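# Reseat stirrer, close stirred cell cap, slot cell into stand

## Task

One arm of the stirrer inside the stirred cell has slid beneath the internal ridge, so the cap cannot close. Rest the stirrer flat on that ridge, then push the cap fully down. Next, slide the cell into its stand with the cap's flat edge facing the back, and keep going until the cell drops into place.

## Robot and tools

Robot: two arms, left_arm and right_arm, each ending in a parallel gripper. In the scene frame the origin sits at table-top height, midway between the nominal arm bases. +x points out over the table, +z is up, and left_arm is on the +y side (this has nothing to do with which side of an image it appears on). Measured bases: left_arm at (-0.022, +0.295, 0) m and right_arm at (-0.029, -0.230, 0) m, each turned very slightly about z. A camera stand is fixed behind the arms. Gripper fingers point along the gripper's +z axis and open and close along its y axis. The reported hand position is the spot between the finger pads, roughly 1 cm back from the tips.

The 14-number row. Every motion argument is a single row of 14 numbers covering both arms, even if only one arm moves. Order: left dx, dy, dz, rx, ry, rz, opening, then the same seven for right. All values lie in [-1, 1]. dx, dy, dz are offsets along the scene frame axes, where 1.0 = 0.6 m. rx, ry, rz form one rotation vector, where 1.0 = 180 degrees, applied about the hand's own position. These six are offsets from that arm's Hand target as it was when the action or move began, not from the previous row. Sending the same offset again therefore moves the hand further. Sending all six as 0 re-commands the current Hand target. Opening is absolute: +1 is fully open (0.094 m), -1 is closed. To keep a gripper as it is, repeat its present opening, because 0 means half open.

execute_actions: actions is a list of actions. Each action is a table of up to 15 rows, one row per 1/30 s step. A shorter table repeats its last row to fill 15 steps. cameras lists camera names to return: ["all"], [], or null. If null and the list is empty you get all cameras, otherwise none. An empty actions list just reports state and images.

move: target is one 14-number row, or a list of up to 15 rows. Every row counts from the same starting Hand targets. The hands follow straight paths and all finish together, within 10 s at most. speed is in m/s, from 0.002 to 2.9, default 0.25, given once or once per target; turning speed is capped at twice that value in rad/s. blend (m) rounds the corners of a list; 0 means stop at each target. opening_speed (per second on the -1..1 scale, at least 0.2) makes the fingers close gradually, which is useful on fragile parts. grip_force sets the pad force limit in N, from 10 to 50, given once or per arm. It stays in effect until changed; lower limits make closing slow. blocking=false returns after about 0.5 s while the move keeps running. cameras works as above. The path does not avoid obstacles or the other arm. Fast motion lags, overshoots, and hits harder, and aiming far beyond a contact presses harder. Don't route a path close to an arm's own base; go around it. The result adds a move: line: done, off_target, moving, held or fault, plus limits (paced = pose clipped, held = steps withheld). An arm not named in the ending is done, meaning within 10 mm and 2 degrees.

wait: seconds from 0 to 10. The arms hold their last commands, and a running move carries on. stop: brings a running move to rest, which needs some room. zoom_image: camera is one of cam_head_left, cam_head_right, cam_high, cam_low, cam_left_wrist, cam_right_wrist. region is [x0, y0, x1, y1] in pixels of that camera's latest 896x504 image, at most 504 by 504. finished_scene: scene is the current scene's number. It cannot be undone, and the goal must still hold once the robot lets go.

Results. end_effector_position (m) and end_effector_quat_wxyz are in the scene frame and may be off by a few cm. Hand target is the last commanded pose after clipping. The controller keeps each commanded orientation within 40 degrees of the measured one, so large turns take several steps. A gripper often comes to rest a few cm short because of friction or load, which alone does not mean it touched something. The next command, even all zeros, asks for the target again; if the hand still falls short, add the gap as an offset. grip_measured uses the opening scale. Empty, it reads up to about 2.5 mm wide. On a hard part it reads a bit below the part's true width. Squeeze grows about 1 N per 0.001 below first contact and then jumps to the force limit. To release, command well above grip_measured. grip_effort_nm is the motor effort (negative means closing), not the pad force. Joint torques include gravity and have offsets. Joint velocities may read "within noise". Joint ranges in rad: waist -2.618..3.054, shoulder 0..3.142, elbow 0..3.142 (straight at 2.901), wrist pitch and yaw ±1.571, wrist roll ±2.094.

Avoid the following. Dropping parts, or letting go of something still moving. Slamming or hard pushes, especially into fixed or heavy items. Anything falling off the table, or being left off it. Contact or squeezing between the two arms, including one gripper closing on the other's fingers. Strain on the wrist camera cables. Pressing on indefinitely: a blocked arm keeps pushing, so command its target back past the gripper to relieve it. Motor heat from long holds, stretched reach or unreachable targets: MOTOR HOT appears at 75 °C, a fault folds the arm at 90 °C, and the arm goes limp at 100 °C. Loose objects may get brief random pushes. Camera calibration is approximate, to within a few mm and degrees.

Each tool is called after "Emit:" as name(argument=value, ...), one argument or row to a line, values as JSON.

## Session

Emit:
execute_actions(
  actions=[],
)

Scene clock: 0.00 s.
left_arm: end_effector_position=(+0.3772, +0.3401, +0.1091) grip_measured=+1.000 grip_effort_nm=n/a end_effector_quat_wxyz=(+0.617, -0.083, +0.781, +0.050) | right_arm: end_effector_position=(+0.3675, -0.2832, +0.0986) grip_measured=+1.000 grip_effort_nm=n/a end_effector_quat_wxyz=(+0.587, +0.096, +0.796, -0.113)
Joint positions: left_arm=[0.023 1.593 0.336 1.018 -0.131 -0.057 0.094] | right_arm=[0.018 1.598 0.364 0.931 0.29 0.019 0.094]
Joint velocities: within noise
Joint torques (N m): no reading
Heat: left arm: 32 °C; right arm: 32 °C.
Hand target: left_arm +0.3770, +0.3403, +0.1077; +0.613, -0.084, +0.784, +0.050 | right_arm +0.3707, -0.2836, +0.1079; +0.598, +0.098, +0.787, -0.113
Tool commands: left_gripper/opening=+1.0 right_gripper/opening=+1.0
camera_calibration:
cam_left_wrist: T_world_to_cam=[[0.196995, -0.980062, 0.0259214, 0.257502], [-0.599992, -0.141426, -0.787406, 0.401133], [0.775372, 0.139562, -0.61589, -0.181221], [0, 0, 0, 1]] pos_world=[0.330464, 0.33439, 0.197567]
cam_right_wrist: T_world_to_cam=[[-0.289841, -0.953126, 0.0868444, -0.173394], [-0.66007, 0.133365, -0.739271, 0.390624], [0.693037, -0.271595, -0.667785, -0.176266], [0, 0, 0, 1]] pos_world=[0.329741, -0.265235, 0.186128]

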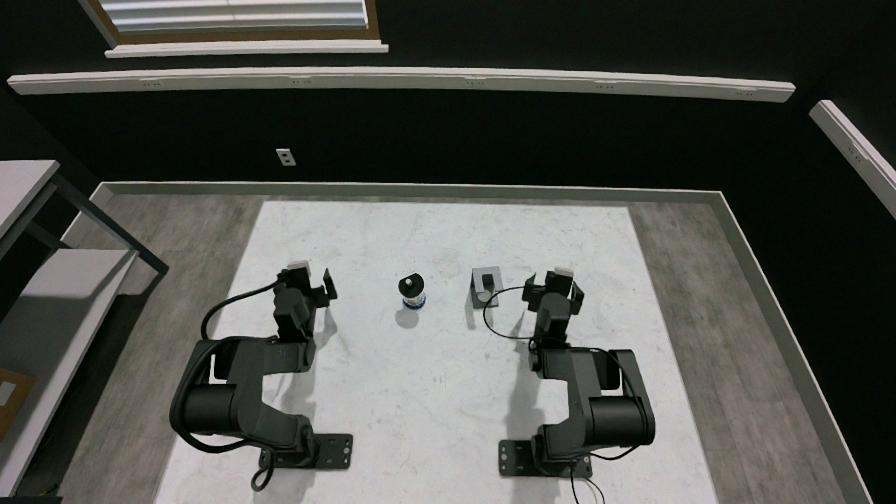

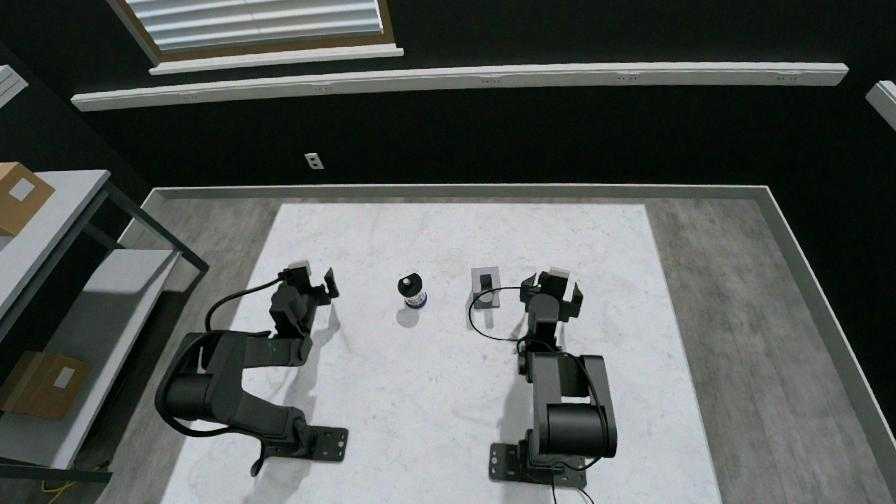

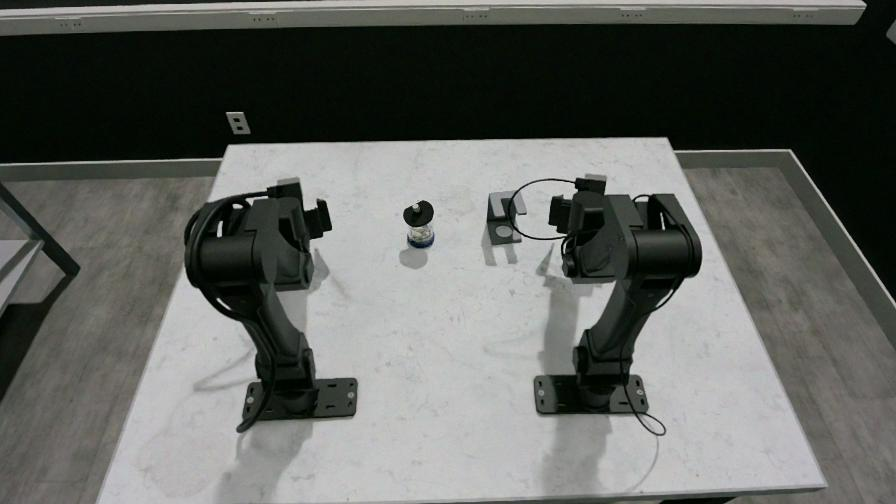

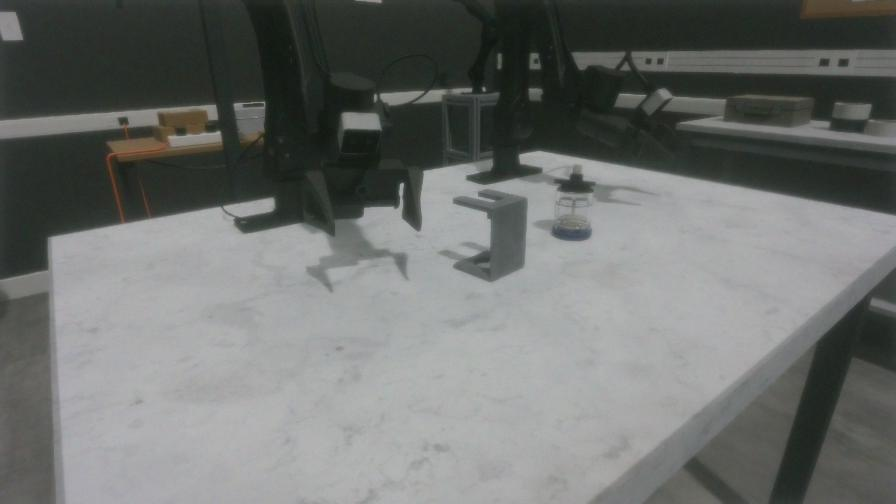

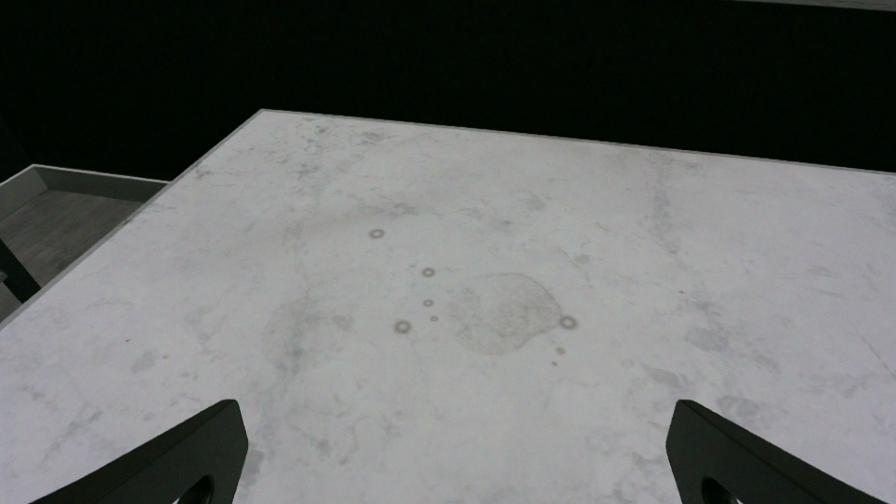

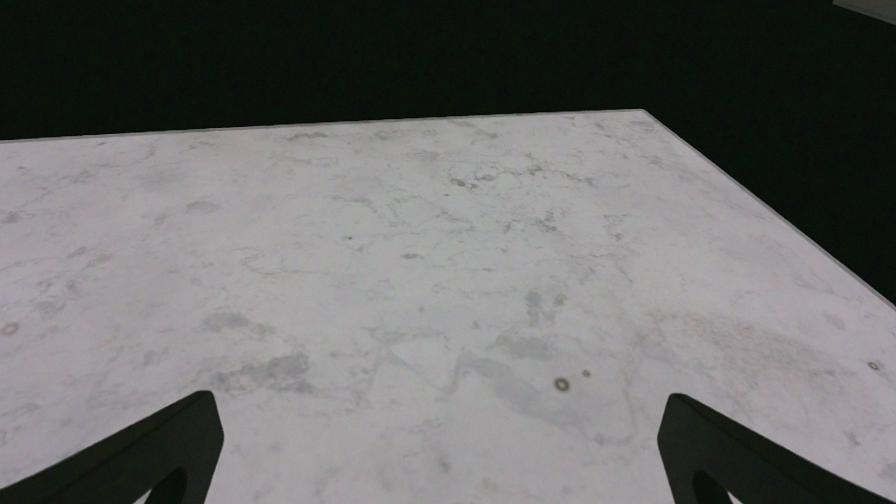

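Emit:
zoom_image(
  camera="cam_high",
  region=[380, 170, 540, 270],
)

Emit:
zoom_image(
  camera="cam_low",
  region=[430, 140, 630, 300],
)

Scaled by 3.150 from the camera's 896x504 image, which has a finer 1280x720 frame.

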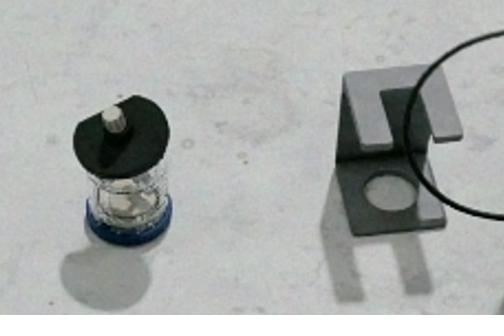

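Scaled by 2.520 from the camera's 896x504 image, which has a finer 1280x720 frame.

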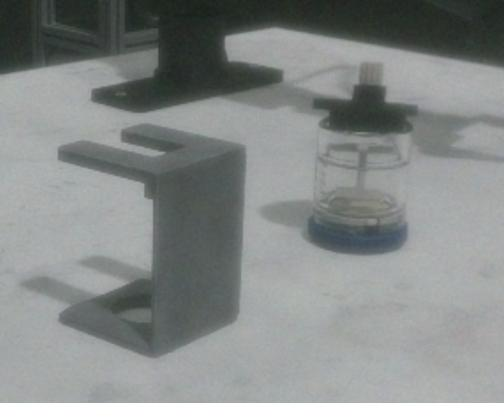

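Emit:
move(
  target=[
    [0,0,0,0,0,0,1,-0.05,0,0.25,0,0.1,0,0],
    [0,0,0,0,0,0,0.5,-0.118,0.423,0.237,-0.0507,0.425,0.232,-0.2],
  ],
  speed=0.3,
  blend=[0.05,0],
  grip_force=50,
  cameras=["cam_right_wrist","cam_high"],
)

Scene clock: 35.03 s.
left_arm: end_effector_position=(+0.3772, +0.3401, +0.1091) grip_measured=+0.502 grip_effort_nm=-0.10 end_effector_quat_wxyz=(+0.617, -0.083, +0.781, +0.050) | right_arm: end_effector_position=(+0.2978, -0.0335, +0.2424) grip_measured=-0.197 grip_effort_nm=-0.12 end_effector_quat_wxyz=(+0.113, -0.295, +0.948, +0.022)
Joint positions: left_arm=[0.023 1.593 0.336 1.018 -0.131 -0.057 0.071] | right_arm=[0.569 1.88 2.119 -1.58 0.012 -0.061 0.038]
Joint torques (N m): left_arm=[-0.09 -6.48 6.27 2.09 -0.05 -0.02] | right_arm=[0.03 -7.35 8.06 0.64 -0.08 -0.02]
Heat: left arm: 39 °C; right arm: 35 °C.
Hand target: left_arm +0.3770, +0.3403, +0.1077; +0.613, -0.084, +0.784, +0.050 | right_arm +0.3000, -0.0297, +0.2501; +0.000, -0.300, +0.954, +0.000
Off the commanded pose: left_arm 0.001 m, 0 deg | right_arm 0.009 m, 13 deg.
joint sent to its limit (right arm) — joint 4 (wrist pitch), lower limit. The joint targets are off in orientation, not in position.
move: off_target (right_arm); target 2's new opening was sent with right_arm's hand 0.009 m and 13 deg from that target
camera_calibration:
cam_right_wrist: T_world_to_cam=[[0.576872, -0.815904, 0.0389809, -0.209947], [-0.802288, -0.556986, 0.21471, 0.205597], [-0.153471, -0.155134, -0.9759, 0.3665], [0, 0, 0, 1]] pos_world=[0.342308, 0.0000751153, 0.321707]
Images, in order (width x height): cam_high 896x504, cam_right_wrist 896x504.

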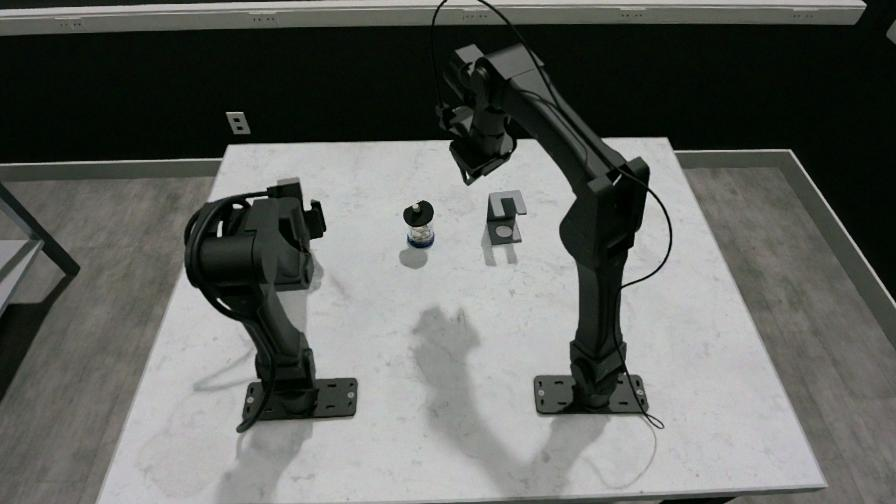

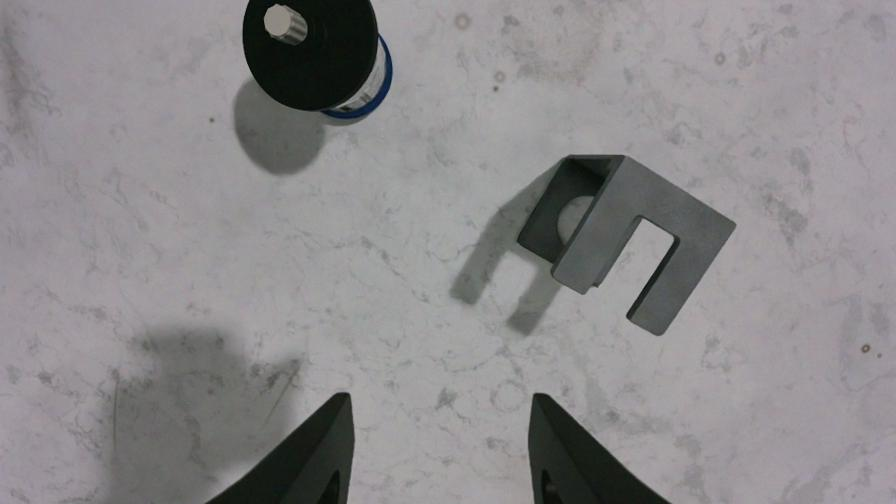

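Emit:
move(
  target=[0,0,0,0,0,0,0.5,0.04,0.125,-0.06,0,0,0,-0.35],
  speed=0.2,
  cameras=["cam_right_wrist","cam_high","cam_low"],
)

Emit:
zoom_image(
  camera="cam_low",
  region=[530, 150, 610, 250],
)

Scene clock: 50.33 s.
left_arm: end_effector_position=(+0.3772, +0.3401, +0.1091) grip_measured=+0.502 grip_effort_nm=-0.10 end_effector_quat_wxyz=(+0.617, -0.083, +0.781, +0.050) | right_arm: end_effector_position=(+0.3218, +0.0399, +0.2061) grip_measured=-0.347 grip_effort_nm=-0.12 end_effector_quat_wxyz=(+0.098, -0.301, +0.948, +0.030)
Joint positions: left_arm=[0.023 1.593 0.336 1.018 -0.131 -0.057 0.071] | right_arm=[0.683 2.154 2.375 -1.586 0.011 0.042 0.031]
Joint torques (N m): left_arm=[-0.01 -6.42 6.23 2.08 -0.05 -0.01] | right_arm=[0.29 -9.65 7.83 0.64 -0.08 0.06]
Heat: left arm: 40 °C; right arm: 35 °C.
Hand target: left_arm +0.3770, +0.3403, +0.1077; +0.613, -0.084, +0.784, +0.050 | right_arm +0.3239, +0.0453, +0.2142; +0.000, -0.300, +0.954, +0.000
Off the commanded pose: left_arm 0.001 m, 0 deg | right_arm 0.010 m, 12 deg.
joint read past its limit (right arm) — joint 4 (wrist pitch), lower limit.
joint sent to its limit (right arm) — joint 4 (wrist pitch), lower limit. The joint targets are off in orientation, not in position.
move: off_target (right_arm)
camera_calibration:
cam_right_wrist: T_world_to_cam=[[0.588254, -0.808536, 0.0150545, -0.161586], [-0.787897, -0.568846, 0.235865, 0.265026], [-0.182142, -0.15061, -0.971669, 0.354325], [0, 0, 0, 1]] pos_world=[0.368404, 0.0734751, 0.284209]
Images, in order (width x height): cam_high 896x504, cam_low 896x504, cam_right_wrist 896x504.

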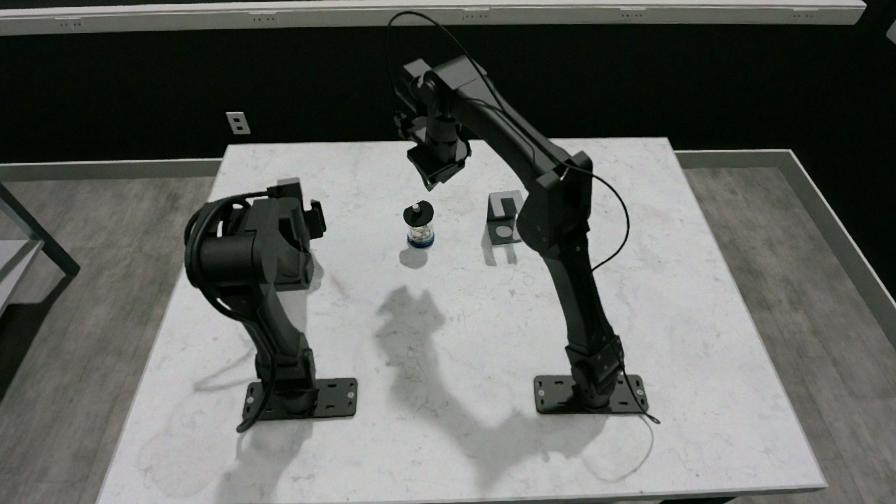

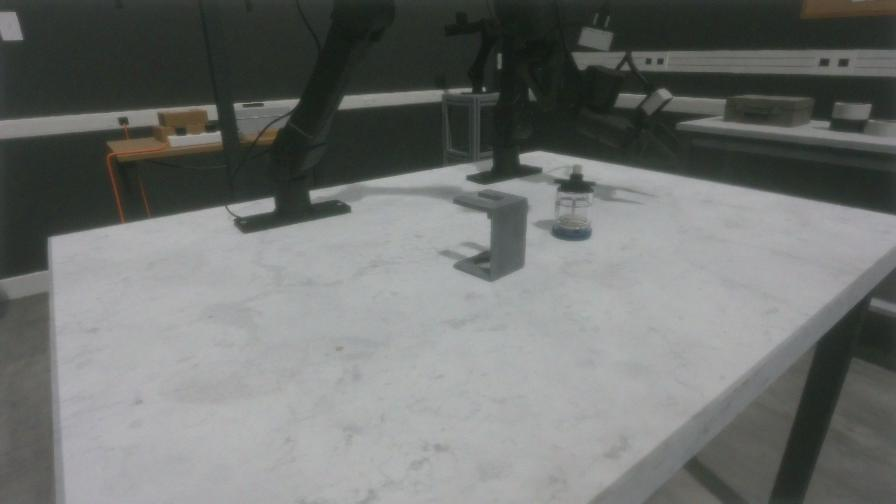

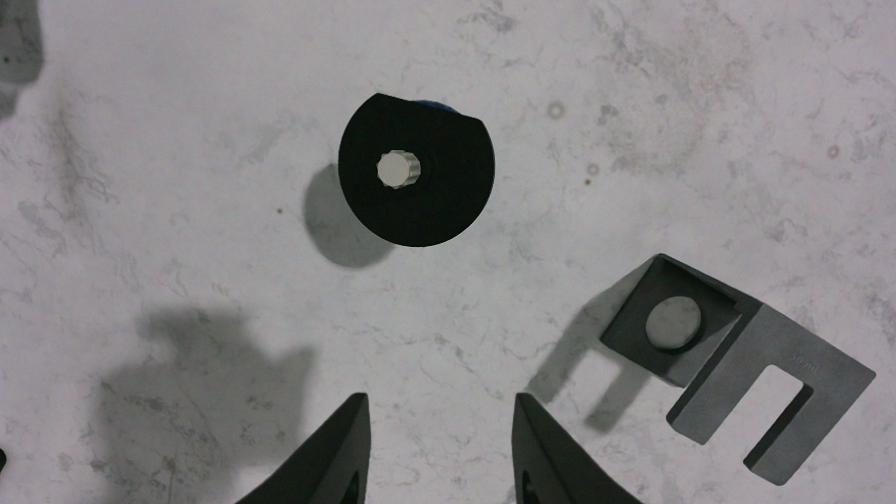

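Scaled by 5.040 from the camera's 896x504 image, which has a finer 1280x720 frame.

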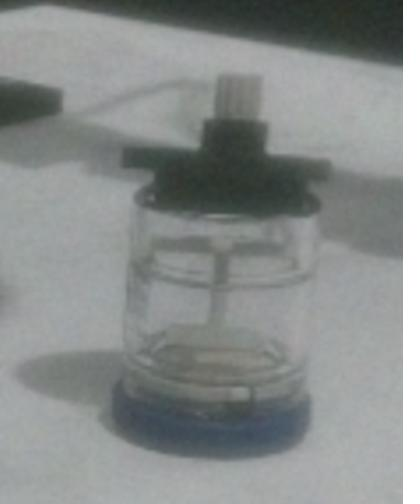

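Emit:
move(
  target=[0,0,0,0,0,0,0.5,0.04,0.05,-0.1,0,0,0,-0.35],
  speed=0.15,
  cameras=["cam_right_wrist","cam_low"],
)

Emit:
zoom_image(
  camera="cam_low",
  region=[510, 110, 630, 250],
)

Scene clock: 80.07 s.
left_arm: end_effector_position=(+0.3772, +0.3401, +0.1091) grip_measured=+0.502 grip_effort_nm=-0.10 end_effector_quat_wxyz=(+0.617, -0.083, +0.781, +0.050) | right_arm: end_effector_position=(+0.3464, +0.0675, +0.1465) grip_measured=-0.347 grip_effort_nm=-0.12 end_effector_quat_wxyz=(+0.063, -0.299, +0.952, +0.019)
Joint positions: left_arm=[0.023 1.593 0.336 1.018 -0.131 -0.057 0.071] | right_arm=[0.697 2.388 2.536 -1.588 0.01 0.061 0.031]
Joint torques (N m): left_arm=[-0.05 -6.41 6.22 2.08 -0.04 -0.02] | right_arm=[0.68 -11.22 8.1 0.53 -0.05 0.11]
Heat: left arm: 42 °C; right arm: 39 °C.
Hand target: left_arm +0.3770, +0.3403, +0.1077; +0.613, -0.084, +0.784, +0.050 | right_arm +0.3480, +0.0751, +0.1541; +0.000, -0.300, +0.954, +0.000
Off the commanded pose: left_arm 0.001 m, 0 deg | right_arm 0.011 m, 8 deg.
joint read past its limit (right arm) — joint 4 (wrist pitch), lower limit.
joint sent to its limit (right arm) — joint 4 (wrist pitch), lower limit. The joint targets are off in orientation, not in position.
move: off_target (right_arm)
camera_calibration:
cam_right_wrist: T_world_to_cam=[[0.585085, -0.810848, 0.0141729, -0.151427], [-0.774234, -0.553295, 0.30729, 0.29783], [-0.241324, -0.190764, -0.95151, 0.325422], [0, 0, 0, 1]] pos_world=[0.39772, 0.104083, 0.220269]
Images, in order (width x height): cam_low 896x504, cam_right_wrist 896x504.

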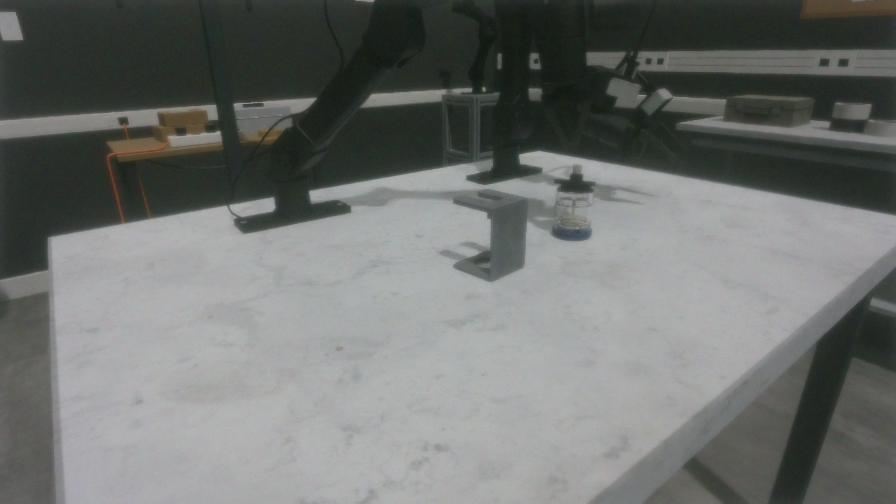

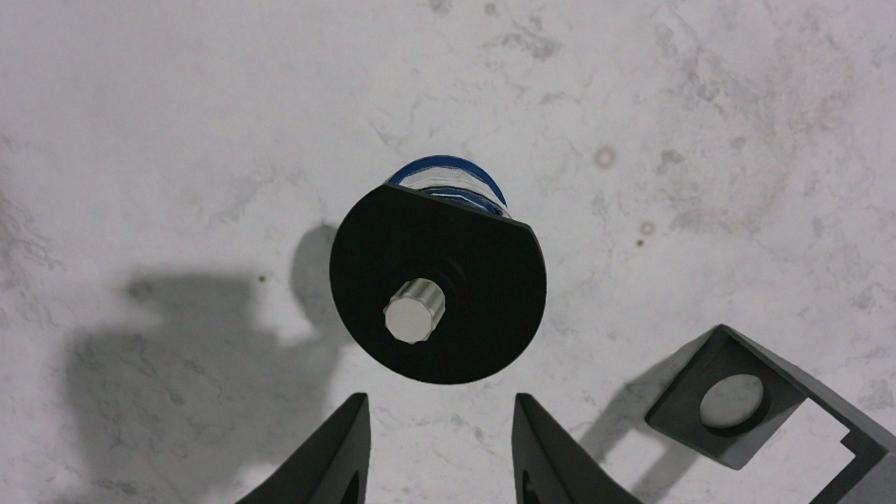

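Scaled by 3.600 from the camera's 896x504 image, which has a finer 1280x720 frame.

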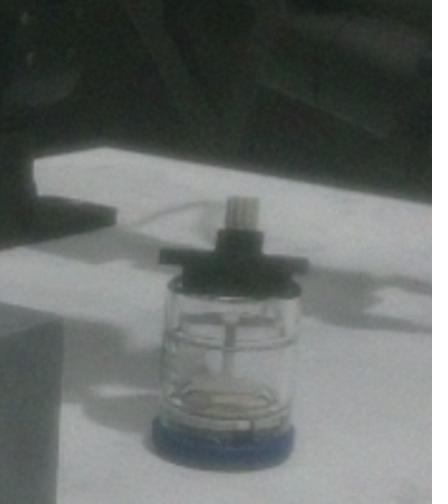

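Emit:
move(
  target=[0,0,0,0,0,0,0.5,0.007,0.014,-0.045,0,0,0,-0.35],
  speed=0.08,
  cameras=["cam_right_wrist","cam_low"],
)

Scene clock: 89.23 s.
left_arm: end_effector_position=(+0.3772, +0.3401, +0.1091) grip_measured=+0.502 grip_effort_nm=-0.10 end_effector_quat_wxyz=(+0.617, -0.083, +0.781, +0.050) | right_arm: end_effector_position=(+0.3504, +0.0754, +0.1218) grip_measured=-0.347 grip_effort_nm=-0.12 end_effector_quat_wxyz=(+0.047, -0.300, +0.953, +0.013)
Joint positions: left_arm=[0.023 1.593 0.336 1.018 -0.131 -0.057 0.071] | right_arm=[0.705 2.466 2.58 -1.588 0.01 0.069 0.031]
Joint torques (N m): left_arm=[-0.02 -6.49 6.26 2.07 -0.03 -0.02] | right_arm=[0.72 -11.32 8.01 0.49 -0.04 0.09]
Heat: left arm: 42 °C; right arm: 39 °C.
Hand target: left_arm +0.3770, +0.3403, +0.1077; +0.613, -0.084, +0.784, +0.050 | right_arm +0.3521, +0.0837, +0.1272; +0.000, -0.300, +0.954, +0.000
Off the commanded pose: left_arm 0.001 m, 0 deg | right_arm 0.010 m, 6 deg.
joint read past its limit (right arm) — joint 4 (wrist pitch), lower limit.
joint sent to its limit (right arm) — joint 4 (wrist pitch), lower limit. The joint targets are off in orientation, not in position.
move: off_target (right_arm)
camera_calibration:
cam_right_wrist: T_world_to_cam=[[0.585179, -0.810766, 0.0149998, -0.147198], [-0.7655, -0.546215, 0.340087, 0.305394], [-0.267538, -0.210494, -0.940274, 0.313633], [0, 0, 0, 1]] pos_world=[0.403824, 0.113486, 0.193249]
Images, in order (width x height): cam_low 896x504, cam_right_wrist 896x504.

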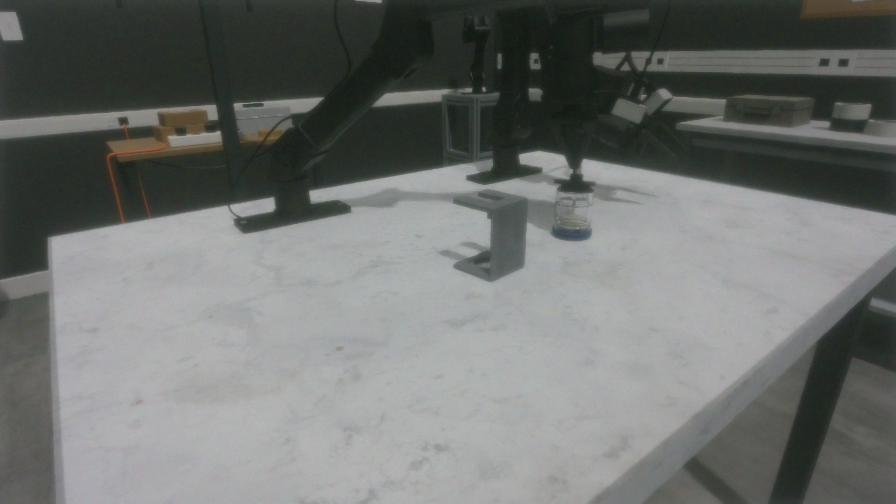

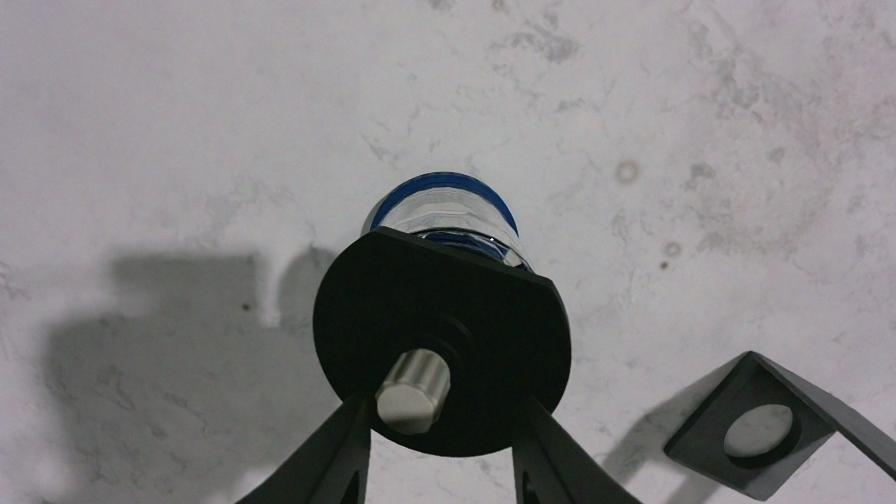

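Emit:
move(
  target=[0,0,0,0,0,0,0.5,-0.002,0.012,-0.012,0,0,0,-0.35],
  speed=0.06,
  cameras=["cam_right_wrist"],
)

Scene clock: 104.97 s.
left_arm: end_effector_position=(+0.3772, +0.3401, +0.1091) grip_measured=+0.502 grip_effort_nm=-0.10 end_effector_quat_wxyz=(+0.617, -0.083, +0.781, +0.050) | right_arm: end_effector_position=(+0.3495, +0.0826, +0.1158) grip_measured=-0.347 grip_effort_nm=-0.12 end_effector_quat_wxyz=(+0.046, -0.300, +0.953, +0.013)
Joint positions: left_arm=[0.023 1.593 0.336 1.018 -0.131 -0.057 0.071] | right_arm=[0.717 2.492 2.603 -1.588 0.01 0.082 0.031]
Joint torques (N m): left_arm=[-0.06 -6.41 6.24 2.07 -0.05 -0.01] | right_arm=[0.76 -11.23 8.06 0.49 -0.06 0.17]
Heat: left arm: 43 °C; right arm: 40 °C.
Hand target: left_arm +0.3770, +0.3403, +0.1077; +0.613, -0.084, +0.784, +0.050 | right_arm +0.3509, +0.0908, +0.1199; +0.000, -0.300, +0.954, +0.000
Off the commanded pose: left_arm 0.001 m, 0 deg | right_arm 0.009 m, 5 deg.
joint read past its limit (right arm) — joint 4 (wrist pitch), lower limit.
joint sent to its limit (right arm) — joint 4 (wrist pitch), lower limit. The joint targets are off in orientation, not in position.
move: off_target (right_arm)
camera_calibration:
cam_right_wrist: T_world_to_cam=[[0.585236, -0.810744, 0.013907, -0.140541], [-0.764654, -0.546097, 0.342174, 0.310098], [-0.269821, -0.210887, -0.939534, 0.310049], [0, 0, 0, 1]] pos_world=[0.403025, 0.120786, 0.187148]
Images, in order (width x height): cam_right_wrist 896x504.

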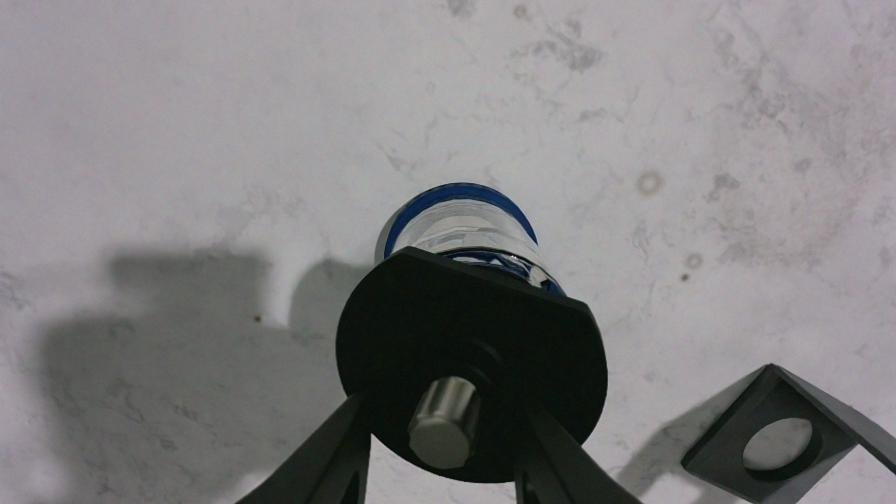

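Emit:
move(
  target=[
    [0,0,0,0,0,0,0.5,0,0,-0.008,0,0,0,-0.35],
    [0,0,0,0,0,0,0.5,0,0,-0.008,0,0,0,-0.85],
  ],
  speed=0.05,
  cameras=["cam_right_wrist"],
)

Scene clock: 111.50 s.
left_arm: end_effector_position=(+0.3772, +0.3401, +0.1091) grip_measured=+0.502 grip_effort_nm=-0.10 end_effector_quat_wxyz=(+0.617, -0.083, +0.781, +0.050) | right_arm: end_effector_position=(+0.3491, +0.0838, +0.1114) grip_measured=-0.730 grip_effort_nm=-0.99 end_effector_quat_wxyz=(+0.041, -0.300, +0.953, +0.014)
Joint positions: left_arm=[0.023 1.593 0.336 1.018 -0.131 -0.057 0.071] | right_arm=[0.718 2.503 2.606 -1.588 0.006 0.083 0.013]
Joint torques (N m): left_arm=[-0.05 -6.41 6.28 2.09 -0.04 -0.02] | right_arm=[0.65 -11.36 7.9 0.47 -0.02 0.09]
Heat: left arm: 43 °C; right arm: 40 °C.
Hand target: left_arm +0.3770, +0.3403, +0.1077; +0.613, -0.084, +0.784, +0.050 | right_arm +0.3509, +0.0908, +0.1151; +0.000, -0.300, +0.954, +0.000
Off the commanded pose: left_arm 0.001 m, 0 deg | right_arm 0.008 m, 5 deg.
joint read past its limit (right arm) — joint 4 (wrist pitch), lower limit.
joint sent to its limit (right arm) — joint 4 (wrist pitch), lower limit. The joint targets are off in orientation, not in position.
move: off_target (right_arm); target 2's new opening was sent with right_arm's hand 0.009 m and 5 deg from that target
camera_calibration:
cam_right_wrist: T_world_to_cam=[[0.585349, -0.810718, 0.0101481, -0.139038], [-0.76156, -0.545475, 0.349975, 0.309951], [-0.278196, -0.212586, -0.936704, 0.308753], [0, 0, 0, 1]] pos_world=[0.403326, 0.121986, 0.182146]
Images, in order (width x height): cam_right_wrist 896x504.

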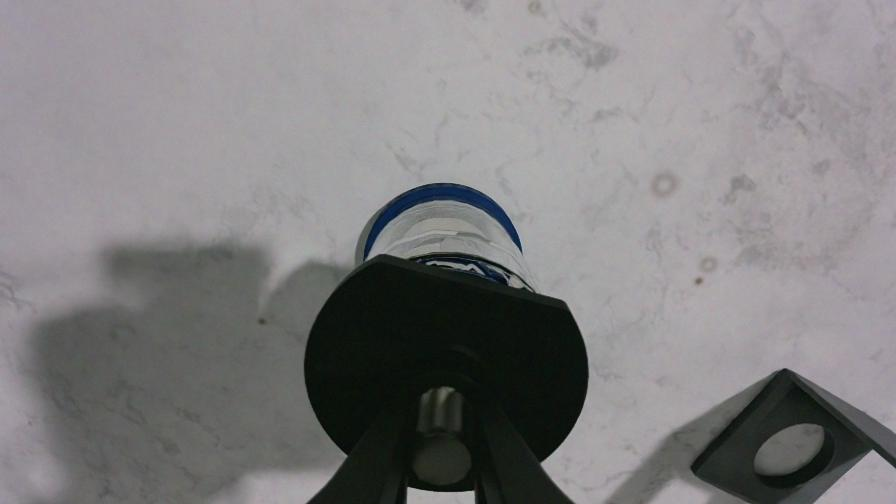

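Emit:
move(
  target=[
    [0,0,0,0,0,0,0.5,0,0,0.1,0,0,0,-0.85],
    [0,0,0,0,0,0,0.5,-0.03,-0.16,0.18,0,0,0,-0.85],
  ],
  speed=0.08,
  blend=[0.01,0],
  cameras=["cam_right_wrist","cam_high","cam_low"],
)

Emit:
zoom_image(
  camera="cam_low",
  region=[510, 110, 630, 250],
)

Emit:
zoom_image(
  camera="cam_high",
  region=[370, 180, 470, 270],
)

Scene clock: 132.13 s.
left_arm: end_effector_position=(+0.3772, +0.3401, +0.1091) grip_measured=+0.502 grip_effort_nm=-0.10 end_effector_quat_wxyz=(+0.617, -0.083, +0.781, +0.050) | right_arm: end_effector_position=(+0.3348, -0.0031, +0.2019) grip_measured=-0.730 grip_effort_nm=-0.99 end_effector_quat_wxyz=(+0.082, -0.297, +0.951, +0.019)
Joint positions: left_arm=[0.023 1.593 0.336 1.018 -0.131 -0.057 0.071] | right_arm=[0.582 2.119 2.308 -1.593 0.004 -0.05 0.013]
Joint torques (N m): left_arm=[-0.08 -6.41 6.26 2.07 -0.06 0] | right_arm=[-0.5 -13.42 5.14 0.66 -0.01 -0.07]
Heat: left arm: 44 °C; right arm: 41 °C.
Hand target: left_arm +0.3770, +0.3403, +0.1077; +0.613, -0.084, +0.784, +0.050 | right_arm +0.3330, -0.0052, +0.2231; +0.000, -0.300, +0.954, +0.000
Off the commanded pose: left_arm 0.001 m, 0 deg | right_arm 0.021 m, 10 deg.
joint read past its limit (right arm) — joint 4 (wrist pitch), lower limit.
joint sent to its limit (right arm) — joint 4 (wrist pitch), lower limit. The joint targets are off in orientation, not in position.
move: off_target (right_arm)
camera_calibration:
cam_right_wrist: T_world_to_cam=[[0.581096, -0.813462, 0.0246436, -0.20354], [-0.78652, -0.553556, 0.273791, 0.24375], [-0.209076, -0.178481, -0.961474, 0.353107], [0, 0, 0, 1]] pos_world=[0.383817, 0.03238, 0.277782]
Images, in order (width x height): cam_high 896x504, cam_low 896x504, cam_right_wrist 896x504.

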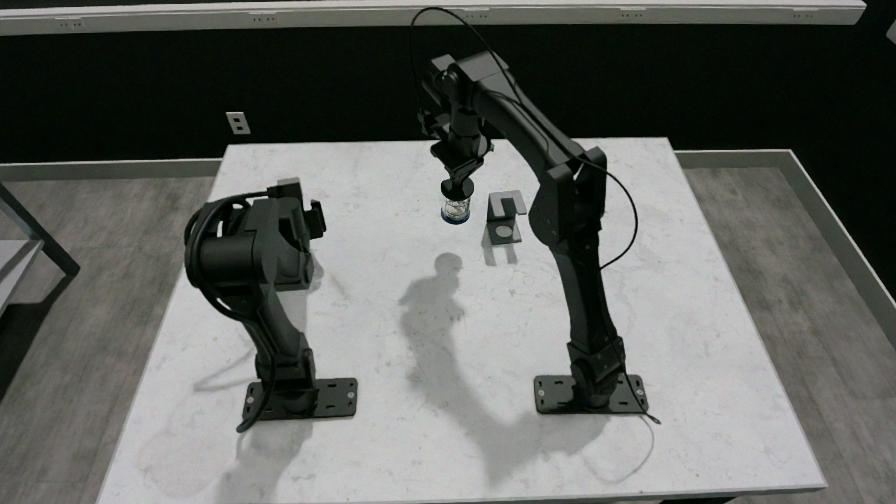

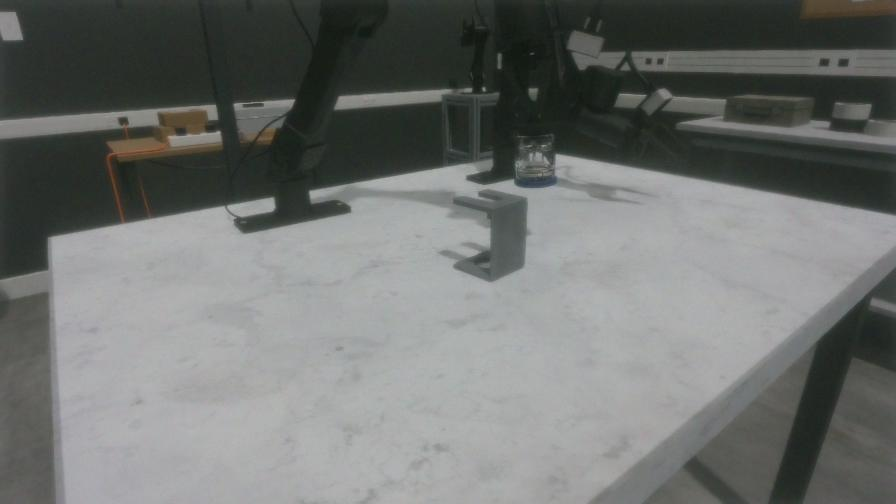

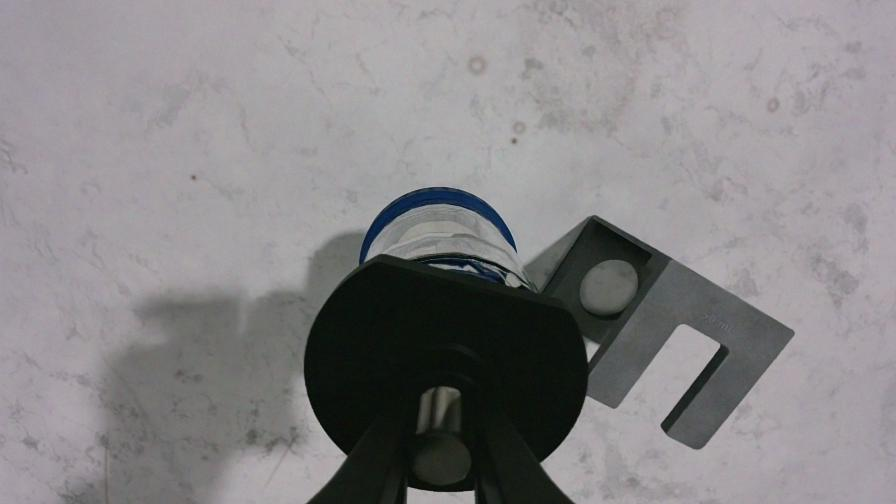

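Scaled by 3.600 from the camera's 896x504 image, which has a finer 1280x720 frame.

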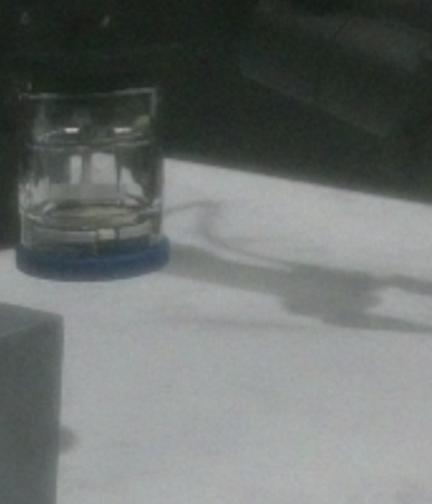

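Scaled by 5.040 from the camera's 896x504 image, which has a finer 1280x720 frame.

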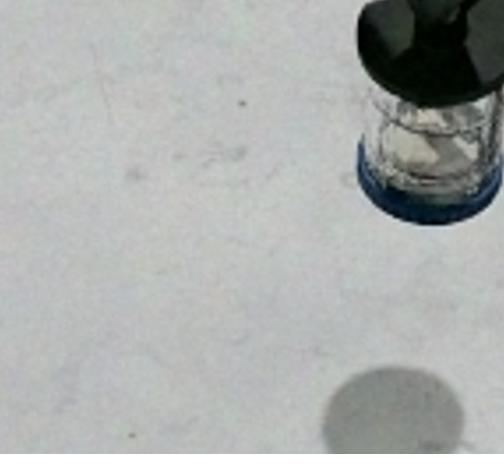

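Emit:
move(
  target=[
    [0,0,0,0,0,0,0.5,0.03,0.15,-0.07,0,0,0,-0.85],
    [0,0,0,0,0,0,0.5,0.03,0.16,-0.155,0,0,0,-0.85],
  ],
  speed=0.08,
  blend=[0.01,0],
  cameras=["cam_right_wrist","cam_low"],
)

Emit:
zoom_image(
  camera="cam_low",
  region=[510, 110, 630, 250],
)

Scene clock: 145.83 s.
left_arm: end_effector_position=(+0.3772, +0.3401, +0.1091) grip_measured=+0.502 grip_effort_nm=-0.10 end_effector_quat_wxyz=(+0.617, -0.083, +0.781, +0.050) | right_arm: end_effector_position=(+0.3461, +0.0813, +0.1150) grip_measured=-0.730 grip_effort_nm=-0.99 end_effector_quat_wxyz=(+0.039, -0.300, +0.953, +0.014)
Joint positions: left_arm=[0.023 1.593 0.336 1.018 -0.131 -0.057 0.071] | right_arm=[0.717 2.488 2.594 -1.595 0.004 0.082 0.013]
Joint torques (N m): left_arm=[-0.01 -6.43 6.31 2.08 -0.05 -0.02] | right_arm=[0.72 -12.66 8.79 0.5 -0.05 0.07]
Heat: left arm: 45 °C; right arm: 44 °C.
Hand target: left_arm +0.3770, +0.3403, +0.1077; +0.613, -0.084, +0.784, +0.050 | right_arm +0.3509, +0.0908, +0.1302; +0.000, -0.300, +0.954, +0.000
Off the commanded pose: left_arm 0.001 m, 0 deg | right_arm 0.018 m, 5 deg.
joint read past its limit (right arm) — joint 4 (wrist pitch), lower limit.
joint sent to its limit (right arm) — joint 4 (wrist pitch), lower limit. The joint targets are off in orientation, not in position.
move: off_target (right_arm)
camera_calibration:
cam_right_wrist: T_world_to_cam=[[0.585586, -0.810564, 0.00866262, -0.139253], [-0.759691, -0.545043, 0.35468, 0.303889], [-0.28277, -0.214277, -0.934948, 0.31234], [0, 0, 0, 1]] pos_world=[0.400727, 0.119686, 0.185444]
Images, in order (width x height): cam_low 896x504, cam_right_wrist 896x504.

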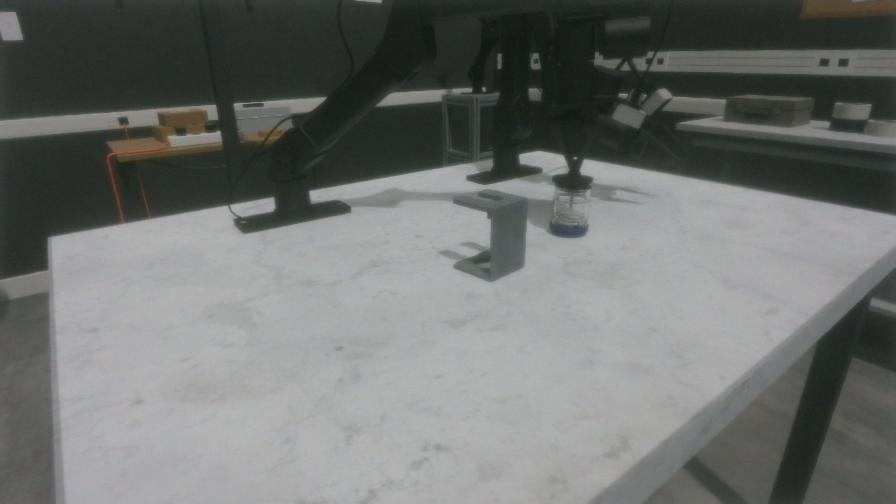

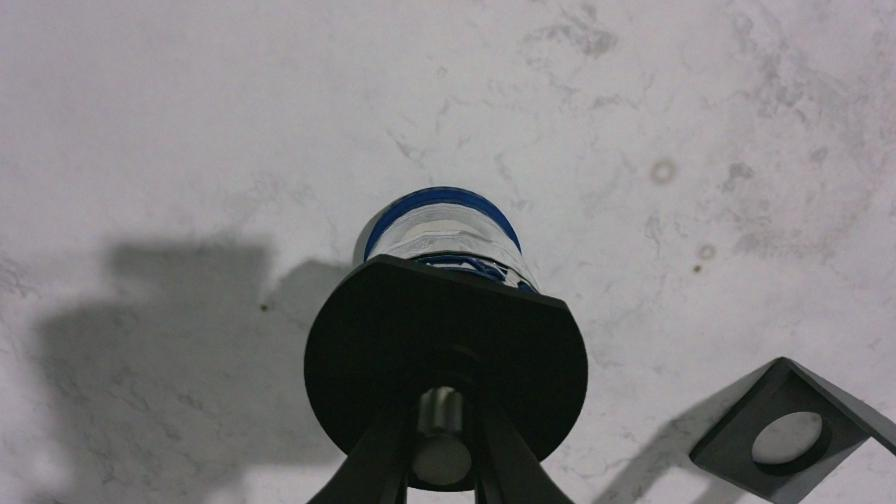

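Scaled by 3.600 from the camera's 896x504 image, which has a finer 1280x720 frame.

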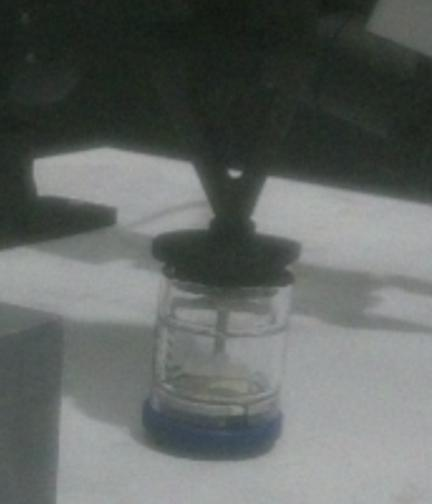

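Emit:
move(
  target=[
    [-0.228,-0.267,0.02,0.0068,-0.0094,-0.2,0.8,0,0,-0.008,0,0,0,-0.85],
    [-0.192,-0.38,-0.06,0.0068,-0.0094,-0.2,0.8,0,0,-0.008,0,0,0,-0.85],
  ],
  speed=0.15,
  blend=[0.03,0],
  cameras=["cam_left_wrist","cam_high","cam_low"],
)

Emit:
zoom_image(
  camera="cam_low",
  region=[510, 110, 630, 250],
)

Scene clock: 180.93 s.
left_arm: end_effector_position=(+0.2597, +0.1129, +0.0682) grip_measured=+0.798 grip_effort_nm=0.07 end_effector_quat_wxyz=(+0.602, +0.173, +0.767, -0.136) | right_arm: end_effector_position=(+0.3461, +0.0813, +0.1150) grip_measured=-0.730 grip_effort_nm=-0.99 end_effector_quat_wxyz=(+0.039, -0.299, +0.953, +0.014)
Joint positions: left_arm=[-0.749 1.74 0.049 1.441 -0.268 -0.067 0.084] | right_arm=[0.717 2.488 2.594 -1.595 0.004 0.083 0.013]
Joint torques (N m): left_arm=[-0.57 -3.58 3.84 2.59 -0.24 0.01] | right_arm=[0.76 -11.95 8.77 0.52 -0.01 0.07]
Heat: left arm: 46 °C; right arm: 44 °C.
Hand target: left_arm +0.2618, +0.1123, +0.0717; +0.611, +0.168, +0.762, -0.135 | right_arm +0.3509, +0.0908, +0.1254; +0.000, -0.300, +0.954, +0.000
Off the commanded pose: left_arm 0.004 m, 1 deg | right_arm 0.015 m, 5 deg.
joint read past its limit (right arm) — joint 4 (wrist pitch), lower limit.
joint sent to its limit (right arm) — joint 4 (wrist pitch), lower limit. The joint targets are off in orientation, not in position.
move: off_target (right_arm)
camera_calibration:
cam_left_wrist: T_world_to_cam=[[-0.424589, -0.905386, 0.000853152, 0.213776], [-0.560365, 0.262048, -0.785698, 0.210403], [0.711137, -0.334077, -0.618609, -0.0133209], [0, 0, 0, 1]] pos_world=[0.218143, 0.133964, 0.156891]
Images, in order (width x height): cam_high 896x504, cam_low 896x504, cam_left_wrist 896x504.

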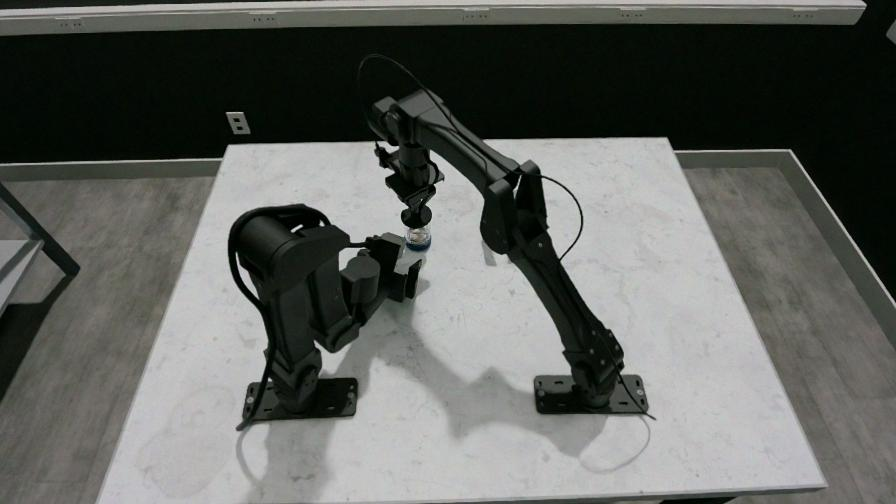

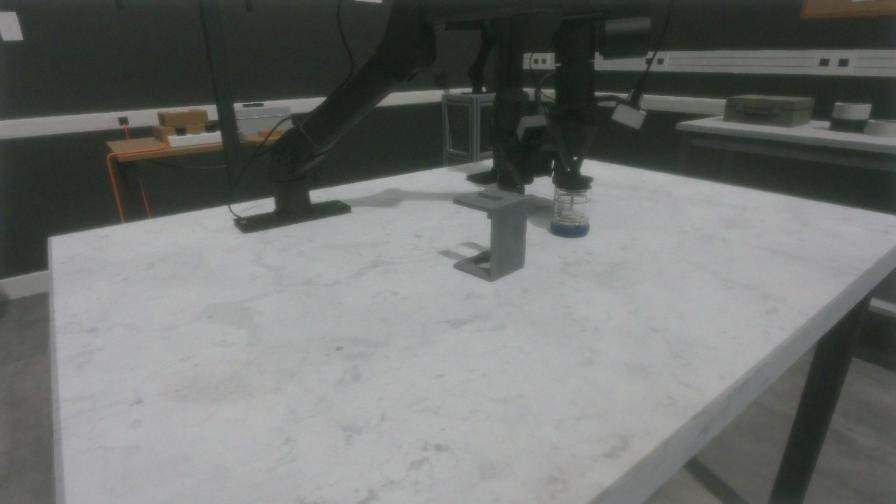

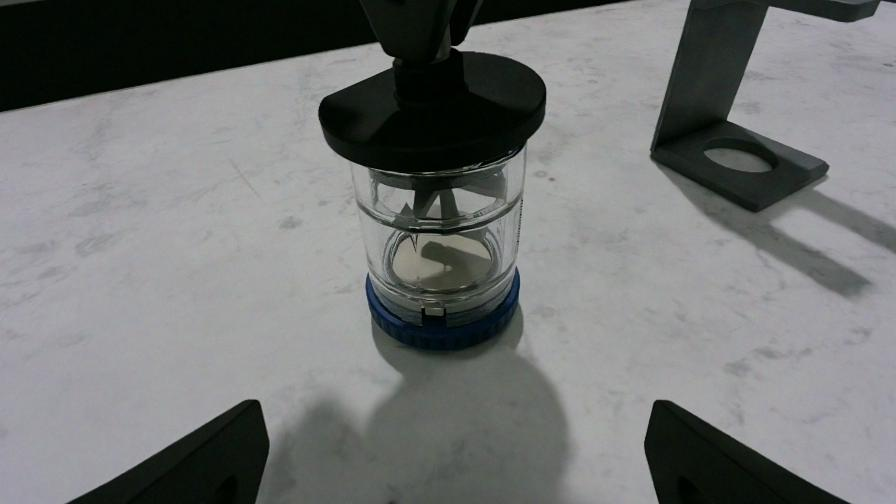

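Scaled by 3.600 from the camera's 896x504 image, which has a finer 1280x720 frame.

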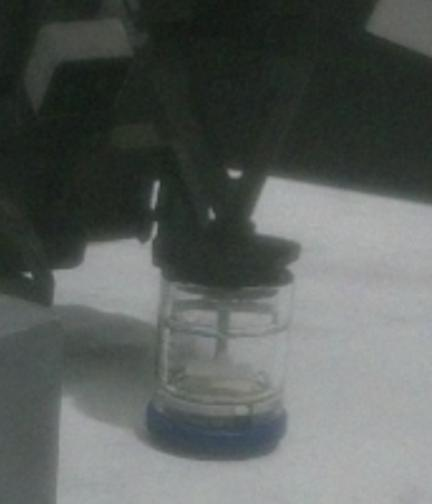

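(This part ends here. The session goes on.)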